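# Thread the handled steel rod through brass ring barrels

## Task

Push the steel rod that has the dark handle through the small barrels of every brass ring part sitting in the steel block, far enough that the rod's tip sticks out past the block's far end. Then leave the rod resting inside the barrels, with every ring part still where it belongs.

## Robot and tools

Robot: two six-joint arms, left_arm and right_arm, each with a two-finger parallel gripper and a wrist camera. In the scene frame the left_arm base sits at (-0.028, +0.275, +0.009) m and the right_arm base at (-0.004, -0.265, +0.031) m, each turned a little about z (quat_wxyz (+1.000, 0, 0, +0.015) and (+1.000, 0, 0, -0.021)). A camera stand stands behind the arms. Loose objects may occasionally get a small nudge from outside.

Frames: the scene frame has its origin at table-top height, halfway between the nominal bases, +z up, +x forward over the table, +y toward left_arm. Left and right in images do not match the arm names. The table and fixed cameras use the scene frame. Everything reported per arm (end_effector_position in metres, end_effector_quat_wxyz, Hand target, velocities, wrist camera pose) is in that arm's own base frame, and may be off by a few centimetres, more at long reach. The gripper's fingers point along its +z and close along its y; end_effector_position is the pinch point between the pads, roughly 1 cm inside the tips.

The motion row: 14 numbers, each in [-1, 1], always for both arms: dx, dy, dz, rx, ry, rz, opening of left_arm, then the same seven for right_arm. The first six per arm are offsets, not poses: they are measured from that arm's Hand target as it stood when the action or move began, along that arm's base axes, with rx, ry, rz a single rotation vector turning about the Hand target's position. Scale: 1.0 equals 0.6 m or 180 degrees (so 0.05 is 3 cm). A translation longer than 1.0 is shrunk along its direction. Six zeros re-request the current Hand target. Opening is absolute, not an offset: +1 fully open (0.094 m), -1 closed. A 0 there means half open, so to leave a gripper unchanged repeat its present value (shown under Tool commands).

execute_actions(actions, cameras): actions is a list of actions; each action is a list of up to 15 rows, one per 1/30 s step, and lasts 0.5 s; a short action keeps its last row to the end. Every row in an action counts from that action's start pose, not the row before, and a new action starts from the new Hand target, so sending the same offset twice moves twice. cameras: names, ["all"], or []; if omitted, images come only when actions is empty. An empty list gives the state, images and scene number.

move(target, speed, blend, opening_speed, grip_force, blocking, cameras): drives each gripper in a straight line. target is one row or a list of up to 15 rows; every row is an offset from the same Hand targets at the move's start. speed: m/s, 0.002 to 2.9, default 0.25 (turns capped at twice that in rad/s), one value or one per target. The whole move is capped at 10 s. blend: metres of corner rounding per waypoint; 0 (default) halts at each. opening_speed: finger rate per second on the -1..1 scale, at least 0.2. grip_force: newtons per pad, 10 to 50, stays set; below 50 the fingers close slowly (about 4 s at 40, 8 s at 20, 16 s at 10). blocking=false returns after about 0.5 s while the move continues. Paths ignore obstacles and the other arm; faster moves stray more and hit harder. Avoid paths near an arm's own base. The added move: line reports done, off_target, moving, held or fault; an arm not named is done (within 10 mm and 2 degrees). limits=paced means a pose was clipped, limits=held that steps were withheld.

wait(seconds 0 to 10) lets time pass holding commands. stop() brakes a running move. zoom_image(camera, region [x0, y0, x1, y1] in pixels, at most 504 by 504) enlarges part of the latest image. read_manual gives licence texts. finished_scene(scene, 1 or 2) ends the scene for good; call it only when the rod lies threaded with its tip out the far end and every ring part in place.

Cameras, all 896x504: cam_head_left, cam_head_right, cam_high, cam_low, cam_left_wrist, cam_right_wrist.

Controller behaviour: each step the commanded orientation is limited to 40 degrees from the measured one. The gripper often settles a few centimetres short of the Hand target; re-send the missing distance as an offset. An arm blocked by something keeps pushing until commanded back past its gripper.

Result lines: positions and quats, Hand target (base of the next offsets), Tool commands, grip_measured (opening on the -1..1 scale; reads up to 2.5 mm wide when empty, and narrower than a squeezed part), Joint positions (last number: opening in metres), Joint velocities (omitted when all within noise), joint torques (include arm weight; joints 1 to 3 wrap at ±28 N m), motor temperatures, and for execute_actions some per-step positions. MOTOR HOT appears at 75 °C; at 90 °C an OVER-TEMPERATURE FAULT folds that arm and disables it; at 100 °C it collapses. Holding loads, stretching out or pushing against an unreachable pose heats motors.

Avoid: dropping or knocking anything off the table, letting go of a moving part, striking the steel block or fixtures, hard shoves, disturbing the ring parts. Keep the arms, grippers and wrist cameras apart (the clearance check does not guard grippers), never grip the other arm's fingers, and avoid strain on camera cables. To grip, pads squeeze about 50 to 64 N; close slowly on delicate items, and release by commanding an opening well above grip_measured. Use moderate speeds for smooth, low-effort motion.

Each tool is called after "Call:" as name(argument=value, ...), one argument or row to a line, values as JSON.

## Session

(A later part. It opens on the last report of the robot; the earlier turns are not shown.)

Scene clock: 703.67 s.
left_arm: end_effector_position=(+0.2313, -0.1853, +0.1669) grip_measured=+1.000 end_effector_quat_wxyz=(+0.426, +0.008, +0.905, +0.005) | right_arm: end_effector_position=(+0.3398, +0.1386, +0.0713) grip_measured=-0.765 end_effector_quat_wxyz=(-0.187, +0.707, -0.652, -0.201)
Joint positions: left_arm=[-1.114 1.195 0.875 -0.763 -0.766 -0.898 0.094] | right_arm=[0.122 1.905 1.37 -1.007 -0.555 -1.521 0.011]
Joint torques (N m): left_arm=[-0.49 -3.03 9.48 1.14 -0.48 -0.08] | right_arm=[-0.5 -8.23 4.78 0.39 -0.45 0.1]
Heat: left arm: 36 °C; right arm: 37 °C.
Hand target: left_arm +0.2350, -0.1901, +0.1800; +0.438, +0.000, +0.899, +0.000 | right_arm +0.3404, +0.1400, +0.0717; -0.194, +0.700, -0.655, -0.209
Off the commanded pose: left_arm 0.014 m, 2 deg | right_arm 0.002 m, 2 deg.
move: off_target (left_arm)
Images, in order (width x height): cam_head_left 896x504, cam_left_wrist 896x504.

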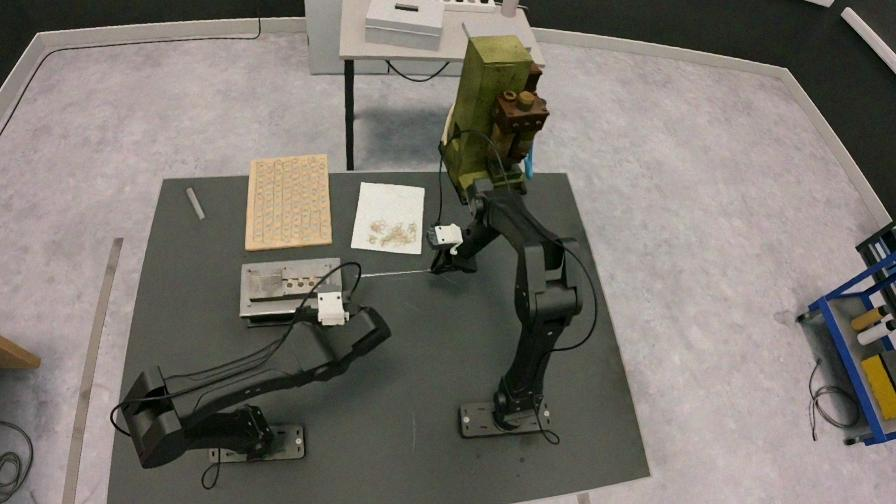

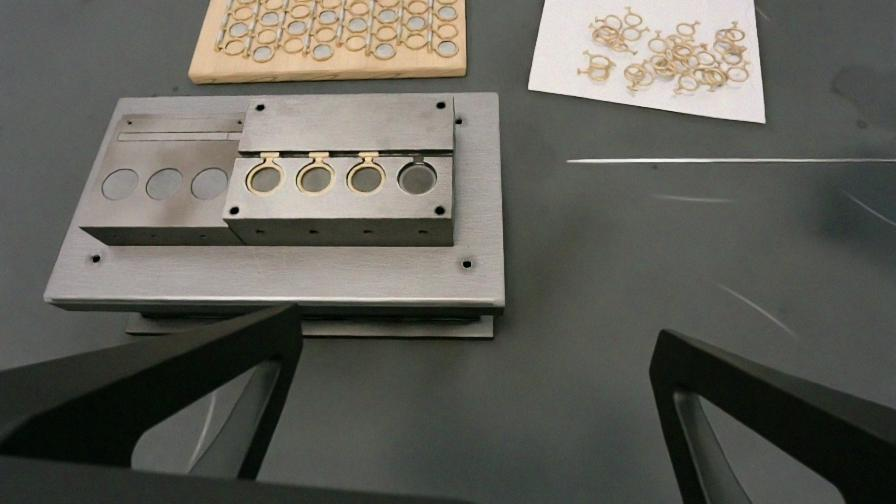

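Call:
move(
  target=[0, 0, 0, 0, 0, 0, 1.0, 0, 0.0, 0.0108, 0, 0, 0, -0.95],
  speed=0.05,
  cameras=["cam_left_wrist"],
)

Call:
zoom_image(
  camera="cam_left_wrist",
  region=[540, 110, 720, 210],
)

Call:
zoom_image(
  camera="cam_left_wrist",
  region=[230, 110, 410, 210],
)

Call:
zoom_image(
  camera="cam_left_wrist",
  region=[380, 110, 560, 210],
)

Scene clock: 772.43 s.
left_arm: end_effector_position=(+0.2313, -0.1851, +0.1669) grip_measured=+1.000 end_effector_quat_wxyz=(+0.426, +0.008, +0.905, +0.005) | right_arm: end_effector_position=(+0.3398, +0.1386, +0.0713) grip_measured=-0.765 end_effector_quat_wxyz=(-0.187, +0.707, -0.652, -0.201)
Joint positions: left_arm=[-1.114 1.195 0.875 -0.764 -0.766 -0.899 0.094] | right_arm=[0.122 1.905 1.37 -1.007 -0.555 -1.52 0.011]
Joint torques (N m): left_arm=[-0.47 -2.99 9.32 1.08 -0.54 -0.09] | right_arm=[-0.5 -8.75 6.05 0.17 -0.45 0.09]
Heat: left arm: 39 °C; right arm: 37 °C.
Hand target: left_arm +0.2350, -0.1901, +0.1800; +0.438, +0.000, +0.899, +0.000 | right_arm +0.3404, +0.1400, +0.0782; -0.194, +0.700, -0.655, -0.209
Off the commanded pose: left_arm 0.015 m, 2 deg | right_arm 0.007 m, 2 deg.
move: off_target (left_arm)
Images, in order (width x height): cam_left_wrist 896x504.

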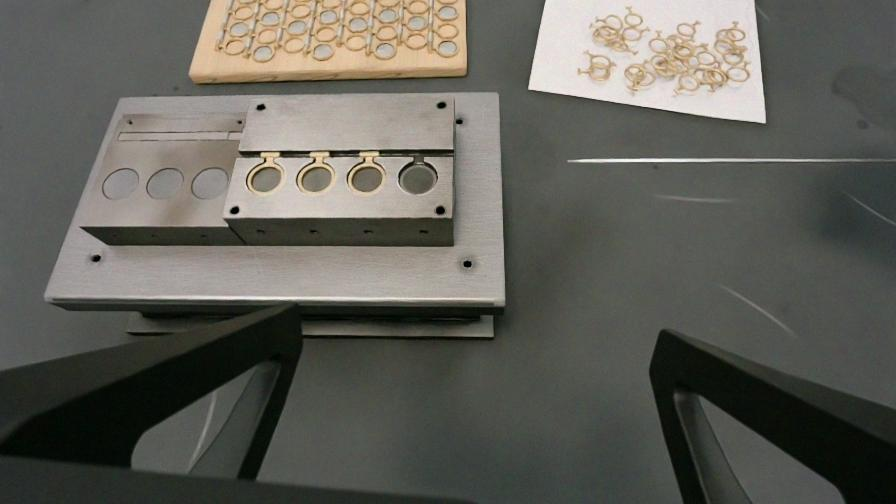

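Scaled by 2.800 from the camera's 896x504 image, which has a finer 1280x720 frame.

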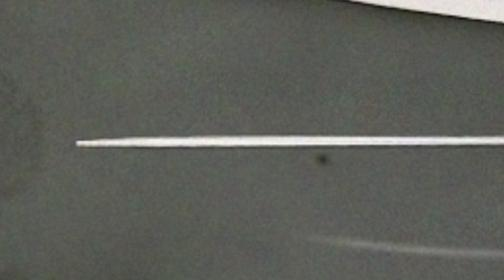

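Scaled by 2.800 from the camera's 896x504 image, which has a finer 1280x720 frame.

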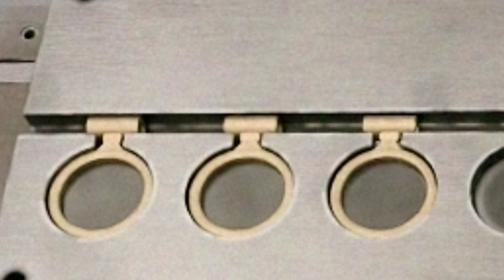

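Scaled by 2.800 from the camera's 896x504 image, which has a finer 1280x720 frame.

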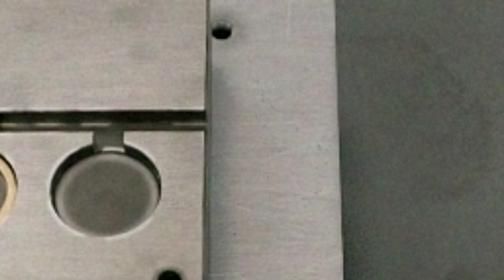

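Call:
move(
  target=[0, 0, 0, 0, 0, 0, 1.0, 0, 0.0, 0.0083, 0, 0, 0, -0.95],
  speed=0.05,
  cameras=[],
)

Scene clock: 777.07 s.
left_arm: end_effector_position=(+0.2313, -0.1851, +0.1669) grip_measured=+1.000 end_effector_quat_wxyz=(+0.426, +0.008, +0.905, +0.005) | right_arm: end_effector_position=(+0.3392, +0.1385, +0.0713) grip_measured=-0.765 end_effector_quat_wxyz=(-0.186, +0.706, -0.653, -0.202)
Joint positions: left_arm=[-1.114 1.195 0.875 -0.764 -0.766 -0.899 0.094] | right_arm=[0.122 1.905 1.37 -1.01 -0.555 -1.52 0.011]
Joint torques (N m): left_arm=[-0.38 -2.95 9.42 1.16 -0.53 -0.06] | right_arm=[-0.49 -9.13 7.1 0.04 -0.45 0.09]
Heat: left arm: 39 °C; right arm: 38 °C.
Hand target: left_arm +0.2350, -0.1901, +0.1800; +0.438, +0.000, +0.899, +0.000 | right_arm +0.3404, +0.1400, +0.0832; -0.194, +0.700, -0.655, -0.209
Off the commanded pose: left_arm 0.015 m, 2 deg | right_arm 0.012 m, 2 deg.
move: off_target (left_arm, right_arm)
No camera images: "cameras" was empty.

Call:
move(
  target=[0, 0, 0, 0, 0, 0, 1.0, 0, 0.0, 0.0083, 0, 0, 0, -0.95],
  speed=0.05,
  cameras=[],
)

Scene clock: 782.87 s.
left_arm: end_effector_position=(+0.2313, -0.1851, +0.1669) grip_measured=+1.000 end_effector_quat_wxyz=(+0.426, +0.008, +0.905, +0.005) | right_arm: end_effector_position=(+0.3390, +0.1385, +0.0746) grip_measured=-0.765 end_effector_quat_wxyz=(-0.184, +0.706, -0.653, -0.204)
Joint positions: left_arm=[-1.114 1.195 0.875 -0.764 -0.766 -0.899 0.094] | right_arm=[0.122 1.905 1.383 -1.028 -0.556 -1.52 0.011]
Joint torques (N m): left_arm=[-0.69 -2.73 9.18 1.08 -0.56 -0.09] | right_arm=[-0.49 -9.47 7.17 0 -0.45 0.09]
Heat: left arm: 39 °C; right arm: 38 °C.
Hand target: left_arm +0.2350, -0.1901, +0.1800; +0.438, +0.000, +0.899, +0.000 | right_arm +0.3404, +0.1401, +0.0882; -0.195, +0.700, -0.655, -0.209
Off the commanded pose: left_arm 0.015 m, 2 deg | right_arm 0.014 m, 2 deg.
move: off_target (left_arm, right_arm)
No camera images: "cameras" was empty.

Call:
move(
  target=[0, 0, 0, 0, 0, 0, 1.0, 0, 0.0, 0.0058, 0, 0, 0, -0.95],
  speed=0.05,
  cameras=["cam_left_wrist"],
)

Call:
zoom_image(
  camera="cam_left_wrist",
  region=[540, 110, 720, 210],
)

Call:
zoom_image(
  camera="cam_left_wrist",
  region=[716, 110, 896, 210],
)

Scene clock: 791.43 s.
left_arm: end_effector_position=(+0.2313, -0.1851, +0.1669) grip_measured=+1.000 end_effector_quat_wxyz=(+0.426, +0.008, +0.905, +0.005) | right_arm: end_effector_position=(+0.3390, +0.1385, +0.0769) grip_measured=-0.765 end_effector_quat_wxyz=(-0.183, +0.706, -0.653, -0.204)
Joint positions: left_arm=[-1.114 1.195 0.875 -0.764 -0.766 -0.899 0.094] | right_arm=[0.122 1.905 1.393 -1.041 -0.556 -1.52 0.011]
Joint torques (N m): left_arm=[-0.65 -2.93 9.5 1.14 -0.56 -0.09] | right_arm=[-0.49 -9.7 7.17 0 -0.45 0.09]
Heat: left arm: 39 °C; right arm: 38 °C.
Hand target: left_arm +0.2350, -0.1901, +0.1800; +0.438, +0.000, +0.899, +0.000 | right_arm +0.3404, +0.1400, +0.0917; -0.194, +0.700, -0.655, -0.209
Off the commanded pose: left_arm 0.015 m, 2 deg | right_arm 0.015 m, 2 deg.
move: off_target (left_arm, right_arm)
Images, in order (width x height): cam_left_wrist 896x504.

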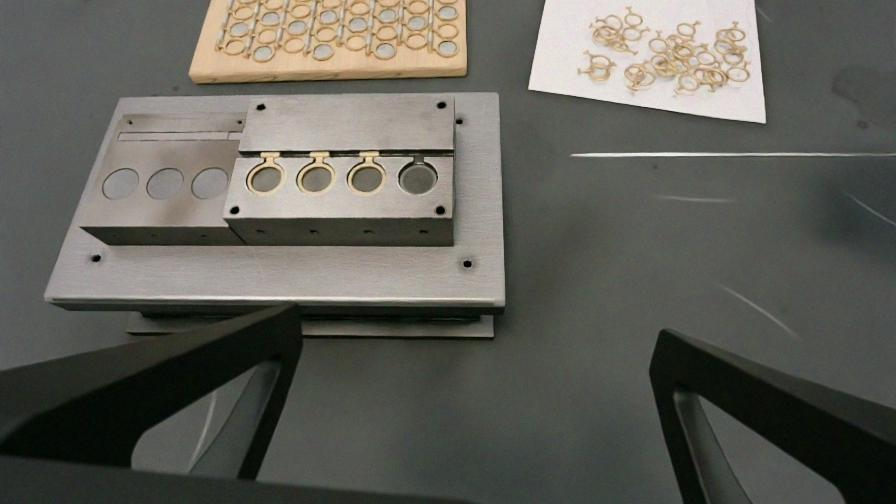

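Scaled by 2.800 from the camera's 896x504 image, which has a finer 1280x720 frame.

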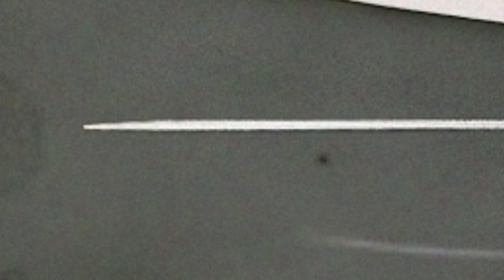

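Scaled by 2.800 from the camera's 896x504 image, which has a finer 1280x720 frame.

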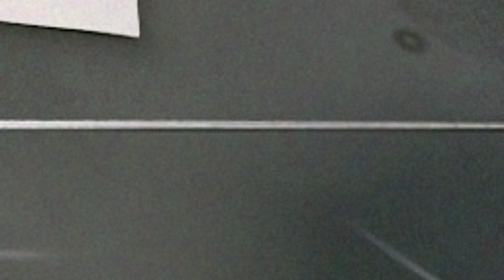

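Call:
move(
  target=[0, 0, 0, 0, 0, 0, 1.0, -0.0052, 0.0747, -0.0125, 0, 0, 0, -0.95],
  speed=0.06,
  cameras=["cam_left_wrist"],
)

Call:
zoom_image(
  camera="cam_left_wrist",
  region=[440, 110, 620, 210],
)

Scene clock: 813.70 s.
left_arm: end_effector_position=(+0.2313, -0.1851, +0.1669) grip_measured=+1.000 end_effector_quat_wxyz=(+0.426, +0.008, +0.905, +0.005) | right_arm: end_effector_position=(+0.3356, +0.1809, +0.0778) grip_measured=-0.765 end_effector_quat_wxyz=(-0.182, +0.701, -0.657, -0.209)
Joint positions: left_arm=[-1.114 1.195 0.875 -0.764 -0.766 -0.899 0.094] | right_arm=[0.239 1.905 1.393 -0.972 -0.556 -1.371 0.011]
Joint torques (N m): left_arm=[-0.61 -3.08 9.37 1.11 -0.58 -0.09] | right_arm=[0.4 -9.37 5.34 0.52 -0.36 0.07]
Heat: left arm: 39 °C; right arm: 38 °C.
Hand target: left_arm +0.2350, -0.1901, +0.1800; +0.438, +0.000, +0.899, +0.000 | right_arm +0.3373, +0.1850, +0.0842; -0.194, +0.700, -0.655, -0.209
Off the commanded pose: left_arm 0.015 m, 2 deg | right_arm 0.008 m, 1 deg.
move: off_target (left_arm)
Images, in order (width x height): cam_left_wrist 896x504.

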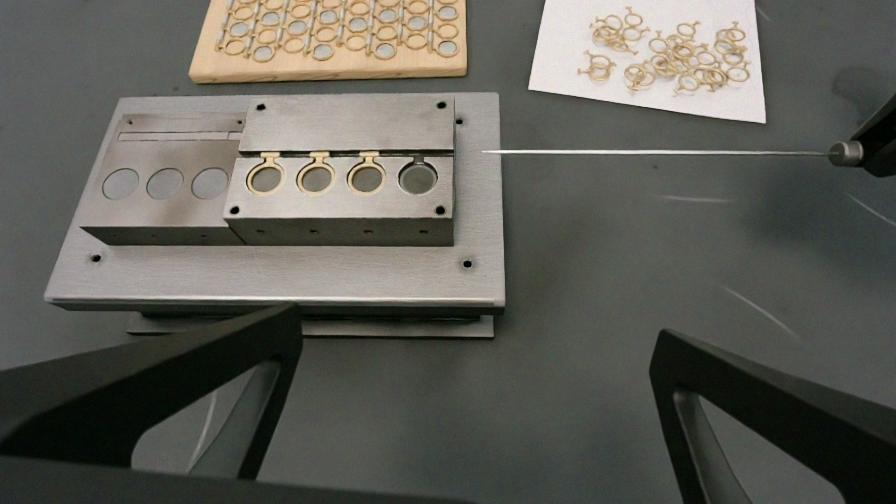

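Scaled by 2.800 from the camera's 896x504 image, which has a finer 1280x720 frame.

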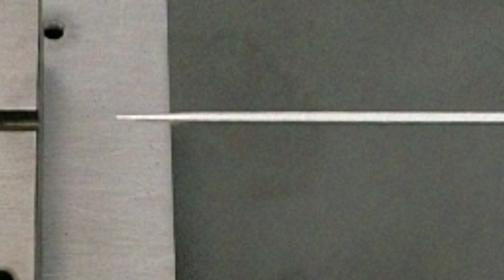

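Call:
move(
  target=[0.2098, 0.1702, -0.035, 0.0088, 0.0085, -0.486, 1.0, 0, 0, 0, 0, 0, 0.0033, -0.95],
  speed=0.2,
  cameras=["cam_left_wrist"],
)

Call:
zoom_image(
  camera="cam_left_wrist",
  region=[440, 60, 600, 200],
)

Call:
zoom_image(
  camera="cam_left_wrist",
  region=[440, 180, 600, 320],
)

Call:
zoom_image(
  camera="cam_left_wrist",
  region=[440, 310, 600, 450],
)

Scene clock: 846.17 s.
left_arm: end_effector_position=(+0.3553, -0.0882, +0.1539) grip_measured=+1.000 end_effector_quat_wxyz=(+0.298, +0.628, +0.658, -0.289) | right_arm: end_effector_position=(+0.3356, +0.1809, +0.0778) grip_measured=-0.765 end_effector_quat_wxyz=(-0.182, +0.701, -0.657, -0.209)
Joint positions: left_arm=[0.133 1.919 1.58 -1.34 0.85 1.706 0.094] | right_arm=[0.239 1.905 1.393 -0.972 -0.556 -1.371 0.011]
Joint torques (N m): left_arm=[0.66 -6.87 8.16 0.1 0.55 0.1] | right_arm=[0.38 -9.05 5.87 0.44 -0.37 -0.03]
Heat: left arm: 39 °C; right arm: 37 °C.
Hand target: left_arm +0.3609, -0.0879, +0.1591; +0.306, +0.627, +0.655, -0.292 | right_arm +0.3372, +0.1849, +0.0842; -0.193, +0.703, -0.651, -0.210
Off the commanded pose: left_arm 0.008 m, 1 deg | right_arm 0.008 m, 1 deg.
move: done
Images, in order (width x height): cam_left_wrist 896x504.

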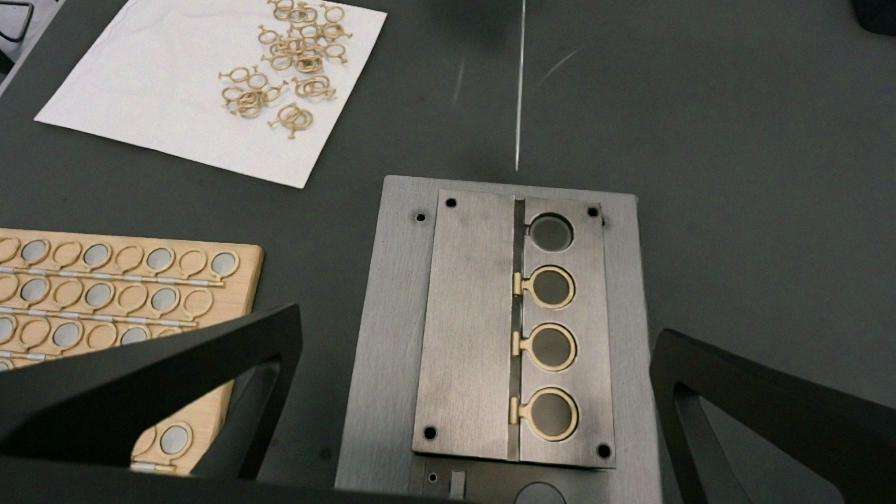

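Scaled by 3.150 from the camera's 896x504 image, which has a finer 1280x720 frame.

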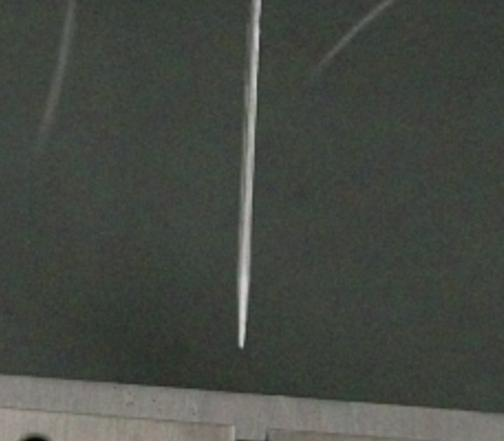

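Scaled by 3.150 from the camera's 896x504 image, which has a finer 1280x720 frame.

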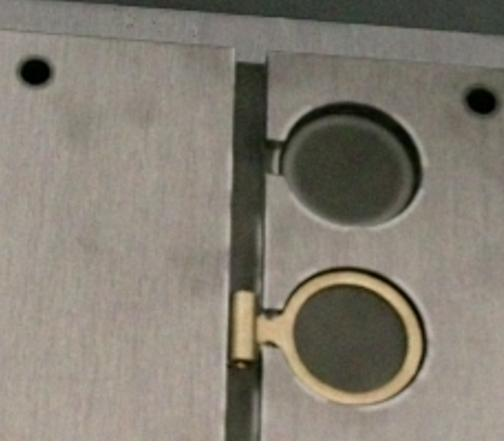

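Scaled by 3.150 from the camera's 896x504 image, which has a finer 1280x720 frame.

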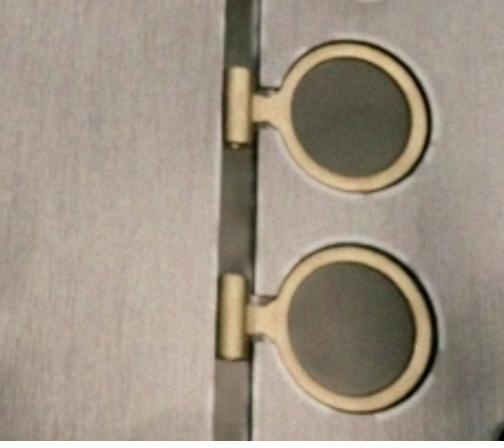

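Call:
move(
  target=[0, 0, 0, 0, 0, 0, 1.0, -0.0058, 0.0133, 0.0065, -0.002, 0, 0, -0.95],
  speed=0.05,
  cameras=["cam_left_wrist"],
)

Call:
zoom_image(
  camera="cam_left_wrist",
  region=[440, 60, 600, 200],
)

Scene clock: 882.50 s.
left_arm: end_effector_position=(+0.3551, -0.0882, +0.1539) grip_measured=+1.000 end_effector_quat_wxyz=(+0.298, +0.628, +0.658, -0.289) | right_arm: end_effector_position=(+0.3313, +0.1884, +0.0774) grip_measured=-0.765 end_effector_quat_wxyz=(-0.177, +0.703, -0.655, -0.211)
Joint positions: left_arm=[0.133 1.919 1.58 -1.341 0.85 1.707 0.094] | right_arm=[0.264 1.905 1.393 -0.972 -0.552 -1.353 0.011]
Joint torques (N m): left_arm=[0.65 -7.13 8.23 0.09 0.56 0.11] | right_arm=[0.59 -9.89 6.01 0.44 -0.32 0.07]
Heat: left arm: 37 °C; right arm: 37 °C.
Hand target: left_arm +0.3609, -0.0879, +0.1591; +0.306, +0.627, +0.655, -0.292 | right_arm +0.3338, +0.1928, +0.0881; -0.191, +0.704, -0.652, -0.208
Off the commanded pose: left_arm 0.008 m, 1 deg | right_arm 0.012 m, 2 deg.
move: off_target (right_arm)
Images, in order (width x height): cam_left_wrist 896x504.

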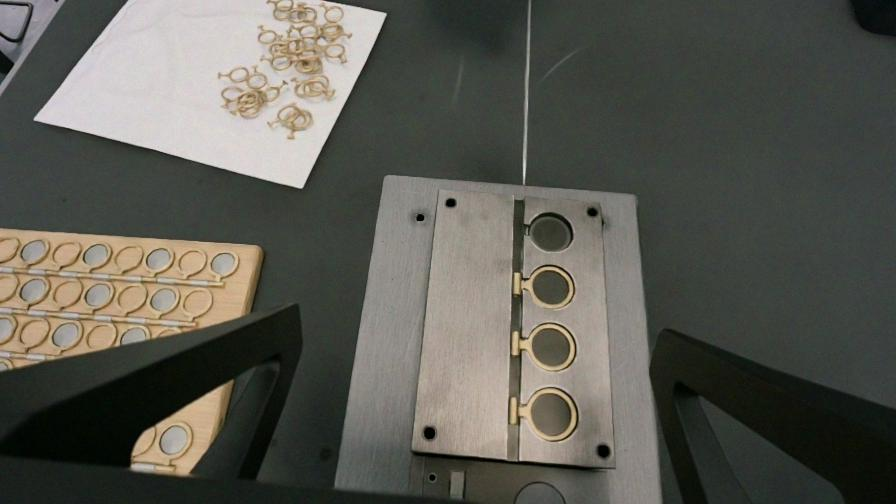

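Scaled by 3.150 from the camera's 896x504 image, which has a finer 1280x720 frame.

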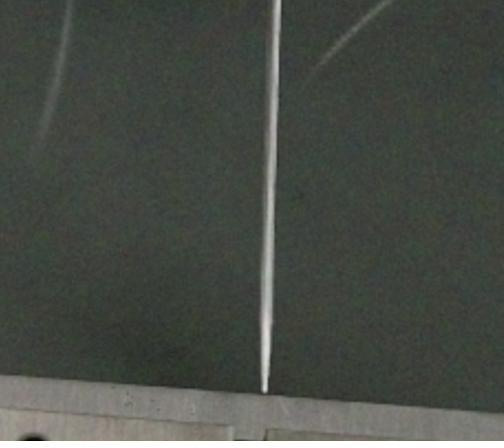

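Call:
move(
  target=[0, 0, 0, 0, 0, 0, 1.0, 0.005, 0.0, 0.0083, 0, 0, 0, -0.95],
  speed=0.05,
  cameras=["cam_left_wrist"],
)

Call:
zoom_image(
  camera="cam_left_wrist",
  region=[440, 60, 600, 200],
)

Call:
zoom_image(
  camera="cam_left_wrist",
  region=[460, 0, 600, 100],
)

Scene clock: 901.53 s.
left_arm: end_effector_position=(+0.3551, -0.0882, +0.1539) grip_measured=+1.000 end_effector_quat_wxyz=(+0.298, +0.628, +0.658, -0.289) | right_arm: end_effector_position=(+0.3352, +0.1893, +0.0810) grip_measured=-0.765 end_effector_quat_wxyz=(-0.182, +0.704, -0.654, -0.207)
Joint positions: left_arm=[0.133 1.919 1.58 -1.341 0.85 1.707 0.094] | right_arm=[0.264 1.905 1.407 -0.972 -0.551 -1.352 0.011]
Joint torques (N m): left_arm=[0.38 -6.94 8.29 0.05 0.58 0.11] | right_arm=[0.39 -9.47 7.31 0.25 -0.32 0.07]
Heat: left arm: 37 °C; right arm: 37 °C.
Hand target: left_arm +0.3609, -0.0879, +0.1591; +0.306, +0.627, +0.655, -0.292 | right_arm +0.3369, +0.1928, +0.0931; -0.191, +0.704, -0.652, -0.208
Off the commanded pose: left_arm 0.008 m, 1 deg | right_arm 0.013 m, 1 deg.
move: off_target (right_arm)
Images, in order (width x height): cam_left_wrist 896x504.

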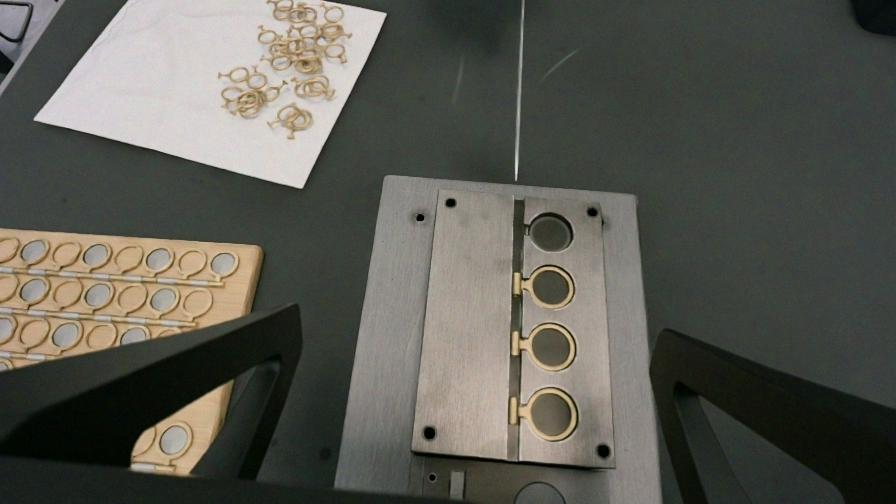

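Scaled by 3.150 from the camera's 896x504 image, which has a finer 1280x720 frame.

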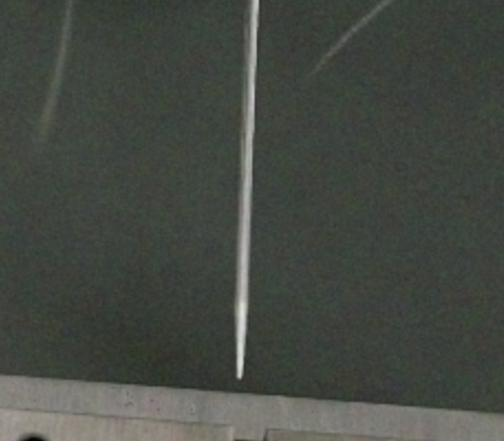

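Scaled by 3.600 from the camera's 896x504 image, which has a finer 1280x720 frame.

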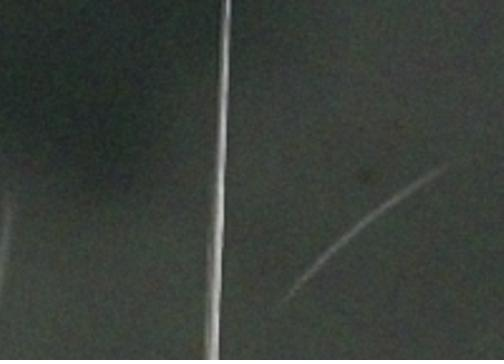

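Call:
move(
  target=[0, 0, 0, 0, 0, 0, 1.0, -0.005, 0.0, 0.0, 0, 0, 0, -0.95],
  speed=0.05,
  cameras=[],
)

Scene clock: 911.20 s.
left_arm: end_effector_position=(+0.3551, -0.0882, +0.1539) grip_measured=+1.000 end_effector_quat_wxyz=(+0.298, +0.628, +0.658, -0.289) | right_arm: end_effector_position=(+0.3352, +0.1893, +0.0810) grip_measured=-0.765 end_effector_quat_wxyz=(-0.182, +0.704, -0.654, -0.207)
Joint positions: left_arm=[0.133 1.919 1.58 -1.341 0.85 1.707 0.094] | right_arm=[0.264 1.905 1.407 -0.972 -0.551 -1.352 0.011]
Joint torques (N m): left_arm=[0.65 -7.25 8.14 0.05 0.61 0.11] | right_arm=[0.61 -10.25 6.11 0.29 -0.32 0.09]
Heat: left arm: 37 °C; right arm: 38 °C.
Hand target: left_arm +0.3609, -0.0879, +0.1591; +0.306, +0.627, +0.655, -0.292 | right_arm +0.3339, +0.1928, +0.0931; -0.191, +0.704, -0.652, -0.208
Off the commanded pose: left_arm 0.008 m, 1 deg | right_arm 0.013 m, 1 deg.
move: off_target (right_arm)
No camera images: "cameras" was empty.

Call:
move(
  target=[0, 0, 0, 0, 0, 0, 1.0, -0.0045, 0.0, 0.0, 0, 0, 0, -0.95],
  speed=0.05,
  cameras=[],
)

Scene clock: 914.30 s.
left_arm: end_effector_position=(+0.3551, -0.0882, +0.1539) grip_measured=+1.000 end_effector_quat_wxyz=(+0.298, +0.628, +0.658, -0.289) | right_arm: end_effector_position=(+0.3352, +0.1893, +0.0810) grip_measured=-0.765 end_effector_quat_wxyz=(-0.182, +0.703, -0.655, -0.207)
Joint positions: left_arm=[0.133 1.919 1.58 -1.341 0.85 1.707 0.094] | right_arm=[0.264 1.905 1.407 -0.972 -0.551 -1.35 0.011]
Joint torques (N m): left_arm=[0.57 -6.97 8.31 0.1 0.55 0.09] | right_arm=[0.79 -10.95 5.11 0.33 -0.32 0.07]
Heat: left arm: 37 °C; right arm: 38 °C.
Hand target: left_arm +0.3609, -0.0879, +0.1591; +0.306, +0.627, +0.655, -0.292 | right_arm +0.3312, +0.1928, +0.0931; -0.191, +0.704, -0.652, -0.208
Off the commanded pose: left_arm 0.008 m, 1 deg | right_arm 0.013 m, 1 deg.
move: off_target (right_arm)
No camera images: "cameras" was empty.

Call:
move(
  target=[0, 0, 0, 0, 0, 0, 1.0, -0.005, 0.0, 0.0, 0, 0, 0, -0.95],
  speed=0.05,
  cameras=[],
)

Scene clock: 922.27 s.
left_arm: end_effector_position=(+0.3551, -0.0882, +0.1539) grip_measured=+1.000 end_effector_quat_wxyz=(+0.298, +0.628, +0.658, -0.289) | right_arm: end_effector_position=(+0.3314, +0.1885, +0.0774) grip_measured=-0.765 end_effector_quat_wxyz=(-0.176, +0.702, -0.657, -0.211)
Joint positions: left_arm=[0.133 1.919 1.58 -1.341 0.85 1.707 0.094] | right_arm=[0.264 1.905 1.394 -0.972 -0.551 -1.348 0.011]
Joint torques (N m): left_arm=[0.44 -7.06 8.24 0.01 0.59 0.1] | right_arm=[0.94 -11.74 4.93 0.36 -0.32 0.11]
Heat: left arm: 37 °C; right arm: 38 °C.
Hand target: left_arm +0.3609, -0.0879, +0.1591; +0.306, +0.627, +0.655, -0.292 | right_arm +0.3281, +0.1928, +0.0930; -0.191, +0.704, -0.652, -0.208
Off the commanded pose: left_arm 0.008 m, 1 deg | right_arm 0.017 m, 2 deg.
move: off_target (right_arm)
No camera images: "cameras" was empty.

Call:
move(
  target=[
    [0, 0, 0, 0, 0, 0, 1.0, 0.0282, -0.171, 0.0783, -0.0017, -0.0002, 0, -0.95],
    [0, 0, 0, 0, 0, 0, 1.0, 0.0235, -0.163, -0.0217, -0.0017, -0.0002, 0, -0.95],
    [0, 0, 0, 0, 0, 0, 1.0, 0.0087, -0.003, -0.0217, -0.0017, -0.0002, 0, -0.95],
  ],
  speed=[0.12, 0.12, 0.06],
  blend=[0.02, 0.02, 0],
  cameras=["cam_left_wrist"],
)

Call:
zoom_image(
  camera="cam_left_wrist",
  region=[440, 60, 600, 200],
)

Scene clock: 963.53 s.
left_arm: end_effector_position=(+0.3551, -0.0882, +0.1539) grip_measured=+1.000 end_effector_quat_wxyz=(+0.298, +0.628, +0.658, -0.289) | right_arm: end_effector_position=(+0.3328, +0.1881, +0.0753) grip_measured=-0.765 end_effector_quat_wxyz=(-0.180, +0.706, -0.653, -0.206)
Joint positions: left_arm=[0.133 1.919 1.58 -1.341 0.85 1.707 0.094] | right_arm=[0.264 1.903 1.384 -0.953 -0.546 -1.356 0.011]
Joint torques (N m): left_arm=[0.55 -7.06 8.23 0.02 0.54 0.09] | right_arm=[0.38 -9.37 4.97 0.53 -0.33 0.11]
Motor temperatures (°C): left_arm=[27 30 37 32 30 26 27] | right_arm=[32 38 37 33 31 30 31]
Heat: left arm: 37 °C; right arm: 38 °C.
Hand target: left_arm +0.3609, -0.0879, +0.1591; +0.306, +0.627, +0.655, -0.292 | right_arm +0.3333, +0.1911, +0.0801; -0.190, +0.704, -0.652, -0.206
Off the commanded pose: left_arm 0.008 m, 1 deg | right_arm 0.006 m, 1 deg.
move: done
Images, in order (width x height): cam_left_wrist 896x504.

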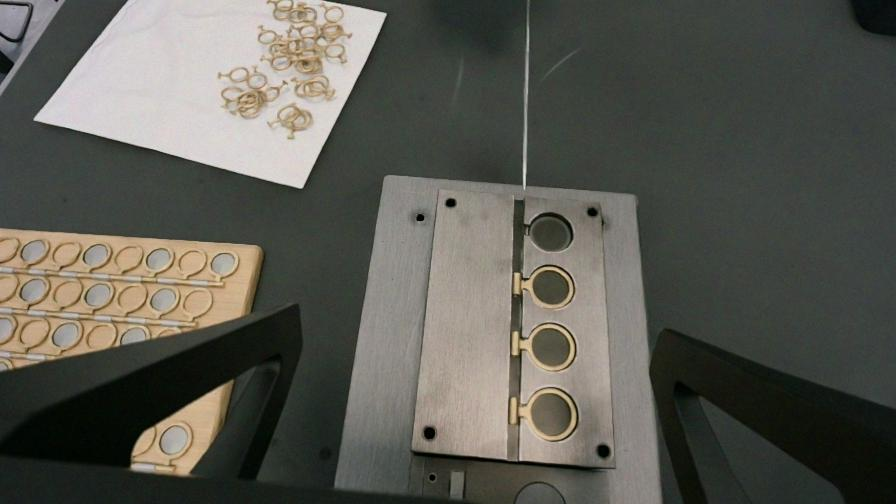

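Scaled by 3.150 from the camera's 896x504 image, which has a finer 1280x720 frame.

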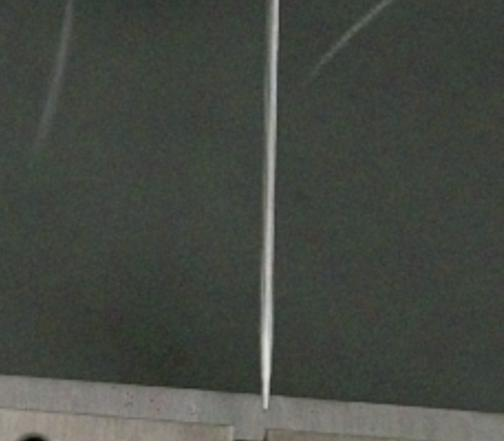

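Call:
wait(
  seconds=0.5,
  cameras=["cam_left_wrist", "cam_right_wrist", "cam_high"],
)

Call:
zoom_image(
  camera="cam_left_wrist",
  region=[490, 150, 560, 220],
)

Call:
zoom_image(
  camera="cam_right_wrist",
  region=[400, 0, 560, 300],
)

Scene clock: 984.03 s.
left_arm: end_effector_position=(+0.3551, -0.0882, +0.1539) grip_measured=+1.000 end_effector_quat_wxyz=(+0.298, +0.628, +0.658, -0.289) | right_arm: end_effector_position=(+0.3328, +0.1881, +0.0753) grip_measured=-0.765 end_effector_quat_wxyz=(-0.180, +0.706, -0.654, -0.206)
Joint positions: left_arm=[0.133 1.919 1.58 -1.341 0.85 1.707 0.094] | right_arm=[0.264 1.903 1.384 -0.953 -0.546 -1.356 0.011]
Joint torques (N m): left_arm=[0.5 -7.01 8.29 0.06 0.57 0.13] | right_arm=[0.38 -9.36 4.97 0.53 -0.32 0.09]
Heat: left arm: 37 °C; right arm: 39 °C.
Hand target: left_arm +0.3609, -0.0879, +0.1591; +0.306, +0.627, +0.655, -0.292 | right_arm +0.3333, +0.1911, +0.0801; -0.190, +0.704, -0.652, -0.206
Tool commands: left_gripper/opening=+1.0 right_gripper/opening=-0.95
Off the commanded pose: left_arm 0.008 m, 1 deg | right_arm 0.006 m, 1 deg.
wait: 0.50 s; at rest from the start
Images, in order (width x height): cam_high 896x504, cam_left_wrist 896x504, cam_right_wrist 896x504.

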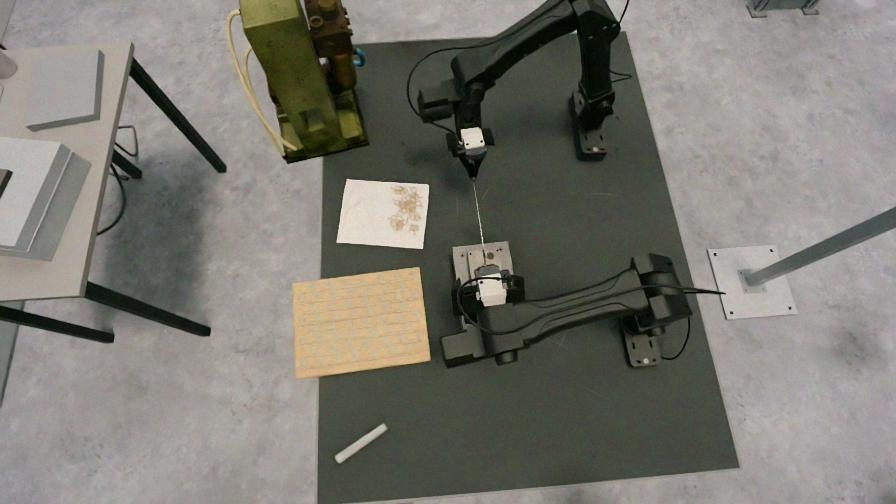

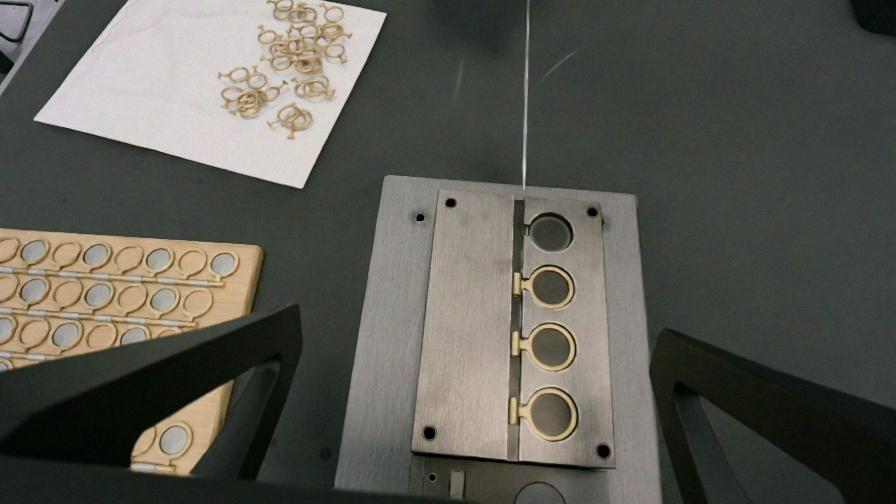

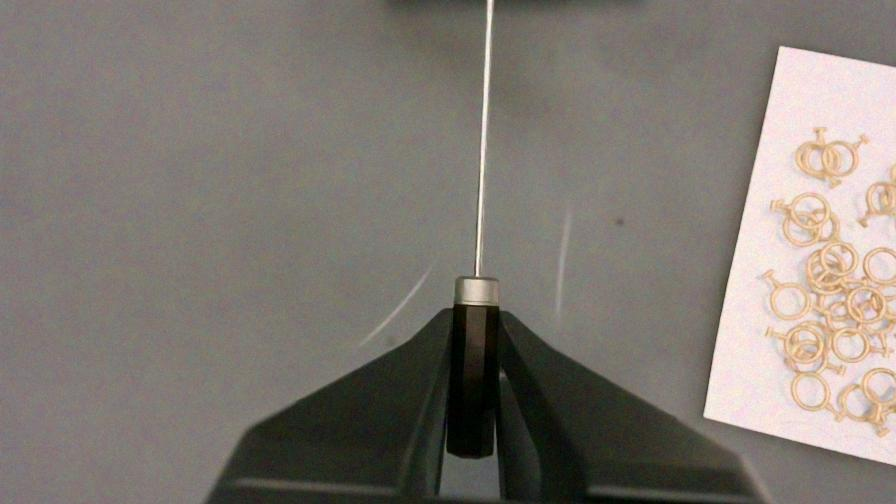

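Scaled by 7.200 from the camera's 896x504 image, which has a finer 1280x720 frame.

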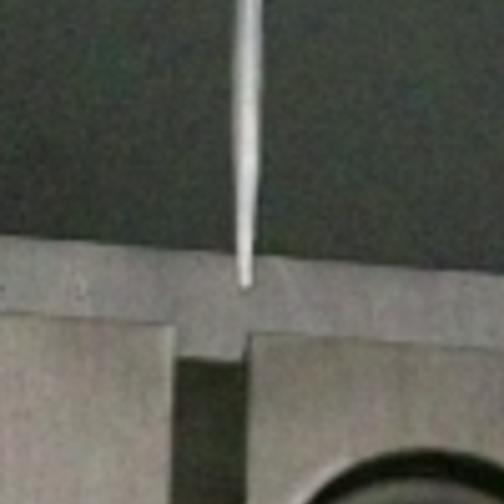

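Scaled by 1.680 from the camera's 896x504 image, which has a finer 1280x720 frame.

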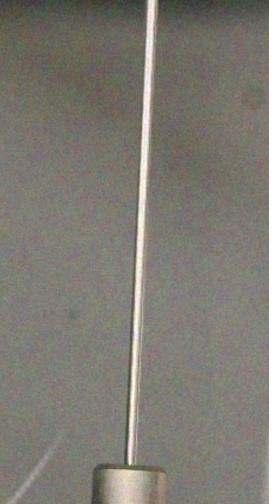

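Call:
move(
  target=[
    [0, 0, 0, 0, 0, 0, 1.0, 0.0127, -0.0997, 0.05, 0, 0, 0, -0.95],
    [0, 0, 0, 0, 0, 0, 1.0, 0.0115, -0.0863, 0.0062, 0, 0, 0, -0.95],
    [0, 0, 0, 0, 0, 0, 1.0, 0.0037, 0, 0.0062, 0, 0, 0, -0.95],
  ],
  speed=[0.12, 0.12, 0.06],
  blend=[0.015, 0.015, 0],
  cameras=["cam_left_wrist"],
)

Call:
zoom_image(
  camera="cam_left_wrist",
  region=[490, 150, 560, 220],
)

Scene clock: 1002.90 s.
left_arm: end_effector_position=(+0.3551, -0.0882, +0.1539) grip_measured=+1.000 end_effector_quat_wxyz=(+0.298, +0.628, +0.658, -0.289) | right_arm: end_effector_position=(+0.3356, +0.1881, +0.0809) grip_measured=-0.765 end_effector_quat_wxyz=(-0.182, +0.706, -0.653, -0.204)
Joint positions: left_arm=[0.133 1.919 1.58 -1.341 0.85 1.707 0.094] | right_arm=[0.262 1.903 1.406 -0.971 -0.546 -1.358 0.011]
Joint torques (N m): left_arm=[0.7 -7.06 8.34 0 0.58 0.1] | right_arm=[0.38 -9.1 4.93 0.53 -0.32 0.08]
Heat: left arm: 37 °C; right arm: 39 °C.
Hand target: left_arm +0.3609, -0.0879, +0.1591; +0.306, +0.627, +0.655, -0.292 | right_arm +0.3356, +0.1910, +0.0839; -0.190, +0.704, -0.653, -0.206
Off the commanded pose: left_arm 0.008 m, 1 deg | right_arm 0.004 m, 1 deg.
move: done; blend cut to 0.0137 m at target 1, 0.0137 m at target 2
Images, in order (width x height): cam_left_wrist 896x504.

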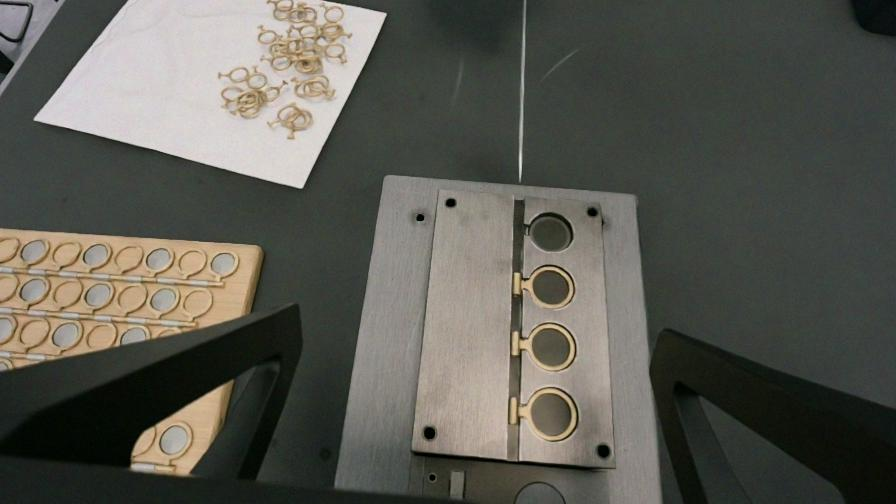

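Scaled by 7.200 from the camera's 896x504 image, which has a finer 1280x720 frame.

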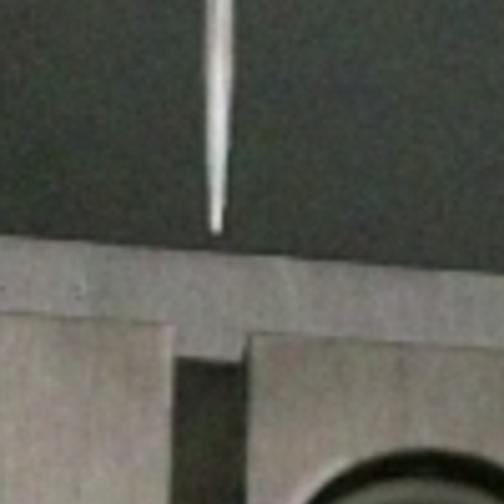

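Call:
move(
  target=[0, 0, 0, 0, 0, 0, 1.0, -0.0039, 0.0498, -0.0013, 0, 0, 0, -0.95],
  speed=0.06,
  cameras=["cam_left_wrist"],
)

Call:
zoom_image(
  camera="cam_left_wrist",
  region=[470, 180, 570, 300],
)

Scene clock: 1013.70 s.
left_arm: end_effector_position=(+0.3551, -0.0882, +0.1539) grip_measured=+1.000 end_effector_quat_wxyz=(+0.298, +0.628, +0.658, -0.289) | right_arm: end_effector_position=(+0.3310, +0.2161, +0.0812) grip_measured=-0.765 end_effector_quat_wxyz=(-0.183, +0.705, -0.654, -0.203)
Joint positions: left_arm=[0.133 1.919 1.58 -1.341 0.85 1.707 0.094] | right_arm=[0.341 1.903 1.406 -0.921 -0.535 -1.264 0.011]
Joint torques (N m): left_arm=[0.44 -7.19 8.14 0.05 0.53 0.08] | right_arm=[0.59 -8.27 5.98 0.63 -0.31 0.06]
Heat: left arm: 37 °C; right arm: 39 °C.
Hand target: left_arm +0.3609, -0.0879, +0.1591; +0.306, +0.627, +0.655, -0.292 | right_arm +0.3333, +0.2209, +0.0831; -0.190, +0.704, -0.653, -0.206
Off the commanded pose: left_arm 0.008 m, 1 deg | right_arm 0.006 m, 1 deg.
move: done
Images, in order (width x height): cam_left_wrist 896x504.

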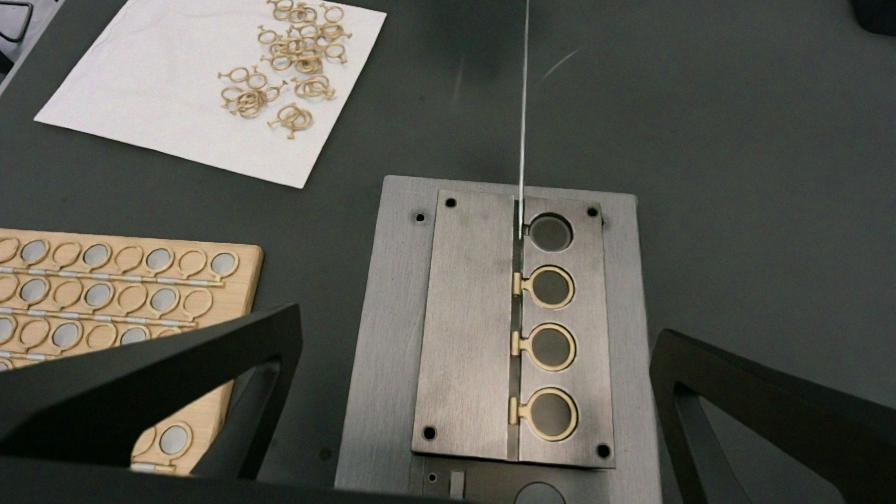

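Scaled by 4.200 from the camera's 896x504 image, which has a finer 1280x720 frame.

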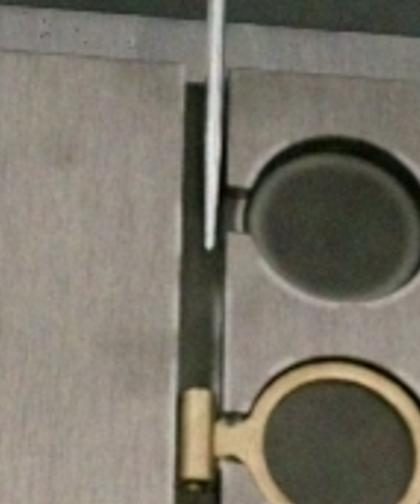

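Call:
move(
  target=[-0.2098, -0.1702, 0.0348, -0.0088, -0.0085, 0.486, 1.0, 0, 0, 0, 0, 0, 0, -0.95],
  speed=0.25,
  cameras=["cam_left_wrist"],
)

Call:
zoom_image(
  camera="cam_left_wrist",
  region=[360, 110, 480, 200],
)

Call:
zoom_image(
  camera="cam_left_wrist",
  region=[400, 120, 460, 180],
)

Call:
zoom_image(
  camera="cam_left_wrist",
  region=[440, 110, 620, 210],
)

Scene clock: 1032.50 s.
left_arm: end_effector_position=(+0.2314, -0.1853, +0.1669) grip_measured=+1.000 end_effector_quat_wxyz=(+0.426, +0.008, +0.905, +0.005) | right_arm: end_effector_position=(+0.3310, +0.2161, +0.0812) grip_measured=-0.765 end_effector_quat_wxyz=(-0.183, +0.705, -0.654, -0.203)
Joint positions: left_arm=[-1.114 1.195 0.874 -0.762 -0.766 -0.898 0.094] | right_arm=[0.341 1.903 1.406 -0.921 -0.535 -1.263 0.011]
Joint torques (N m): left_arm=[-0.61 -2.93 9.39 1.13 -0.54 -0.04] | right_arm=[0.59 -8.25 5.98 0.63 -0.32 0.09]
Heat: left arm: 37 °C; right arm: 39 °C.
Hand target: left_arm +0.2350, -0.1901, +0.1800; +0.438, +0.000, +0.899, +0.000 | right_arm +0.3333, +0.2209, +0.0831; -0.190, +0.704, -0.652, -0.206
Off the commanded pose: left_arm 0.014 m, 2 deg | right_arm 0.006 m, 1 deg.
move: off_target (left_arm)
Images, in order (width x height): cam_left_wrist 896x504.

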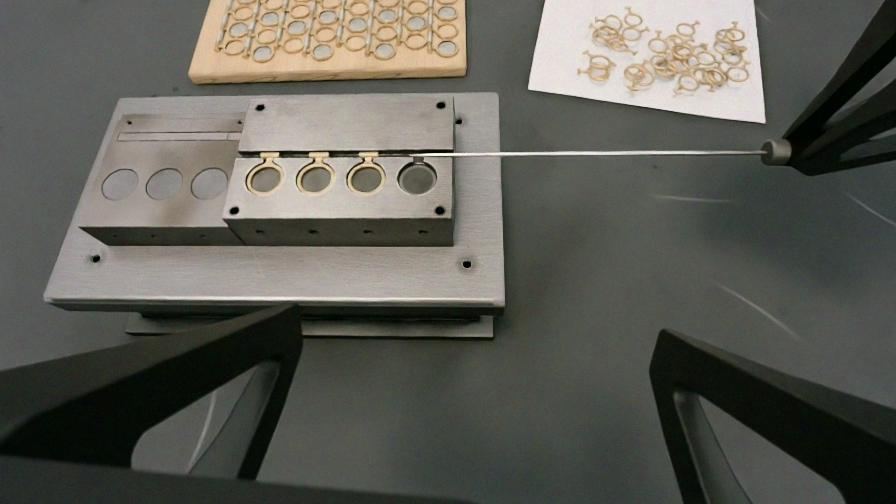

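Scaled by 4.200 from the camera's 896x504 image, which has a finer 1280x720 frame.

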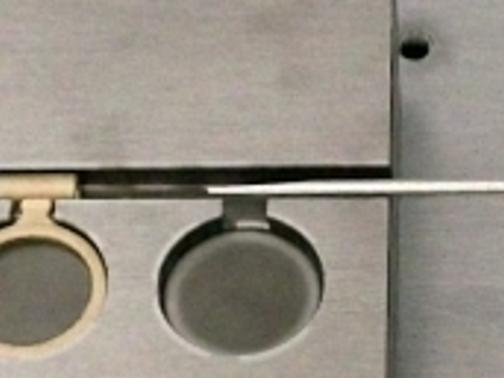

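Scaled by 8.400 from the camera's 896x504 image, which has a finer 1280x720 frame.

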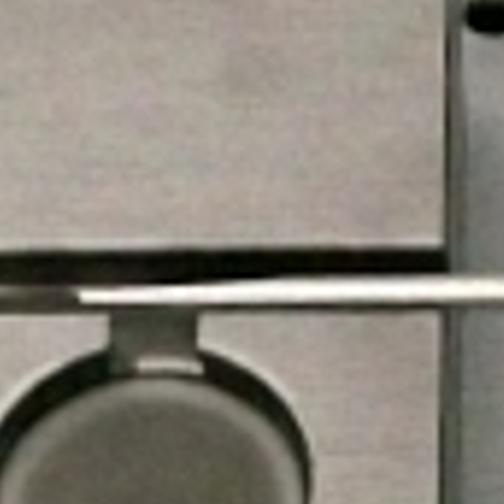

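Scaled by 2.800 from the camera's 896x504 image, which has a finer 1280x720 frame.

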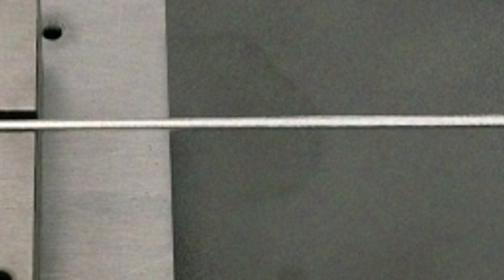

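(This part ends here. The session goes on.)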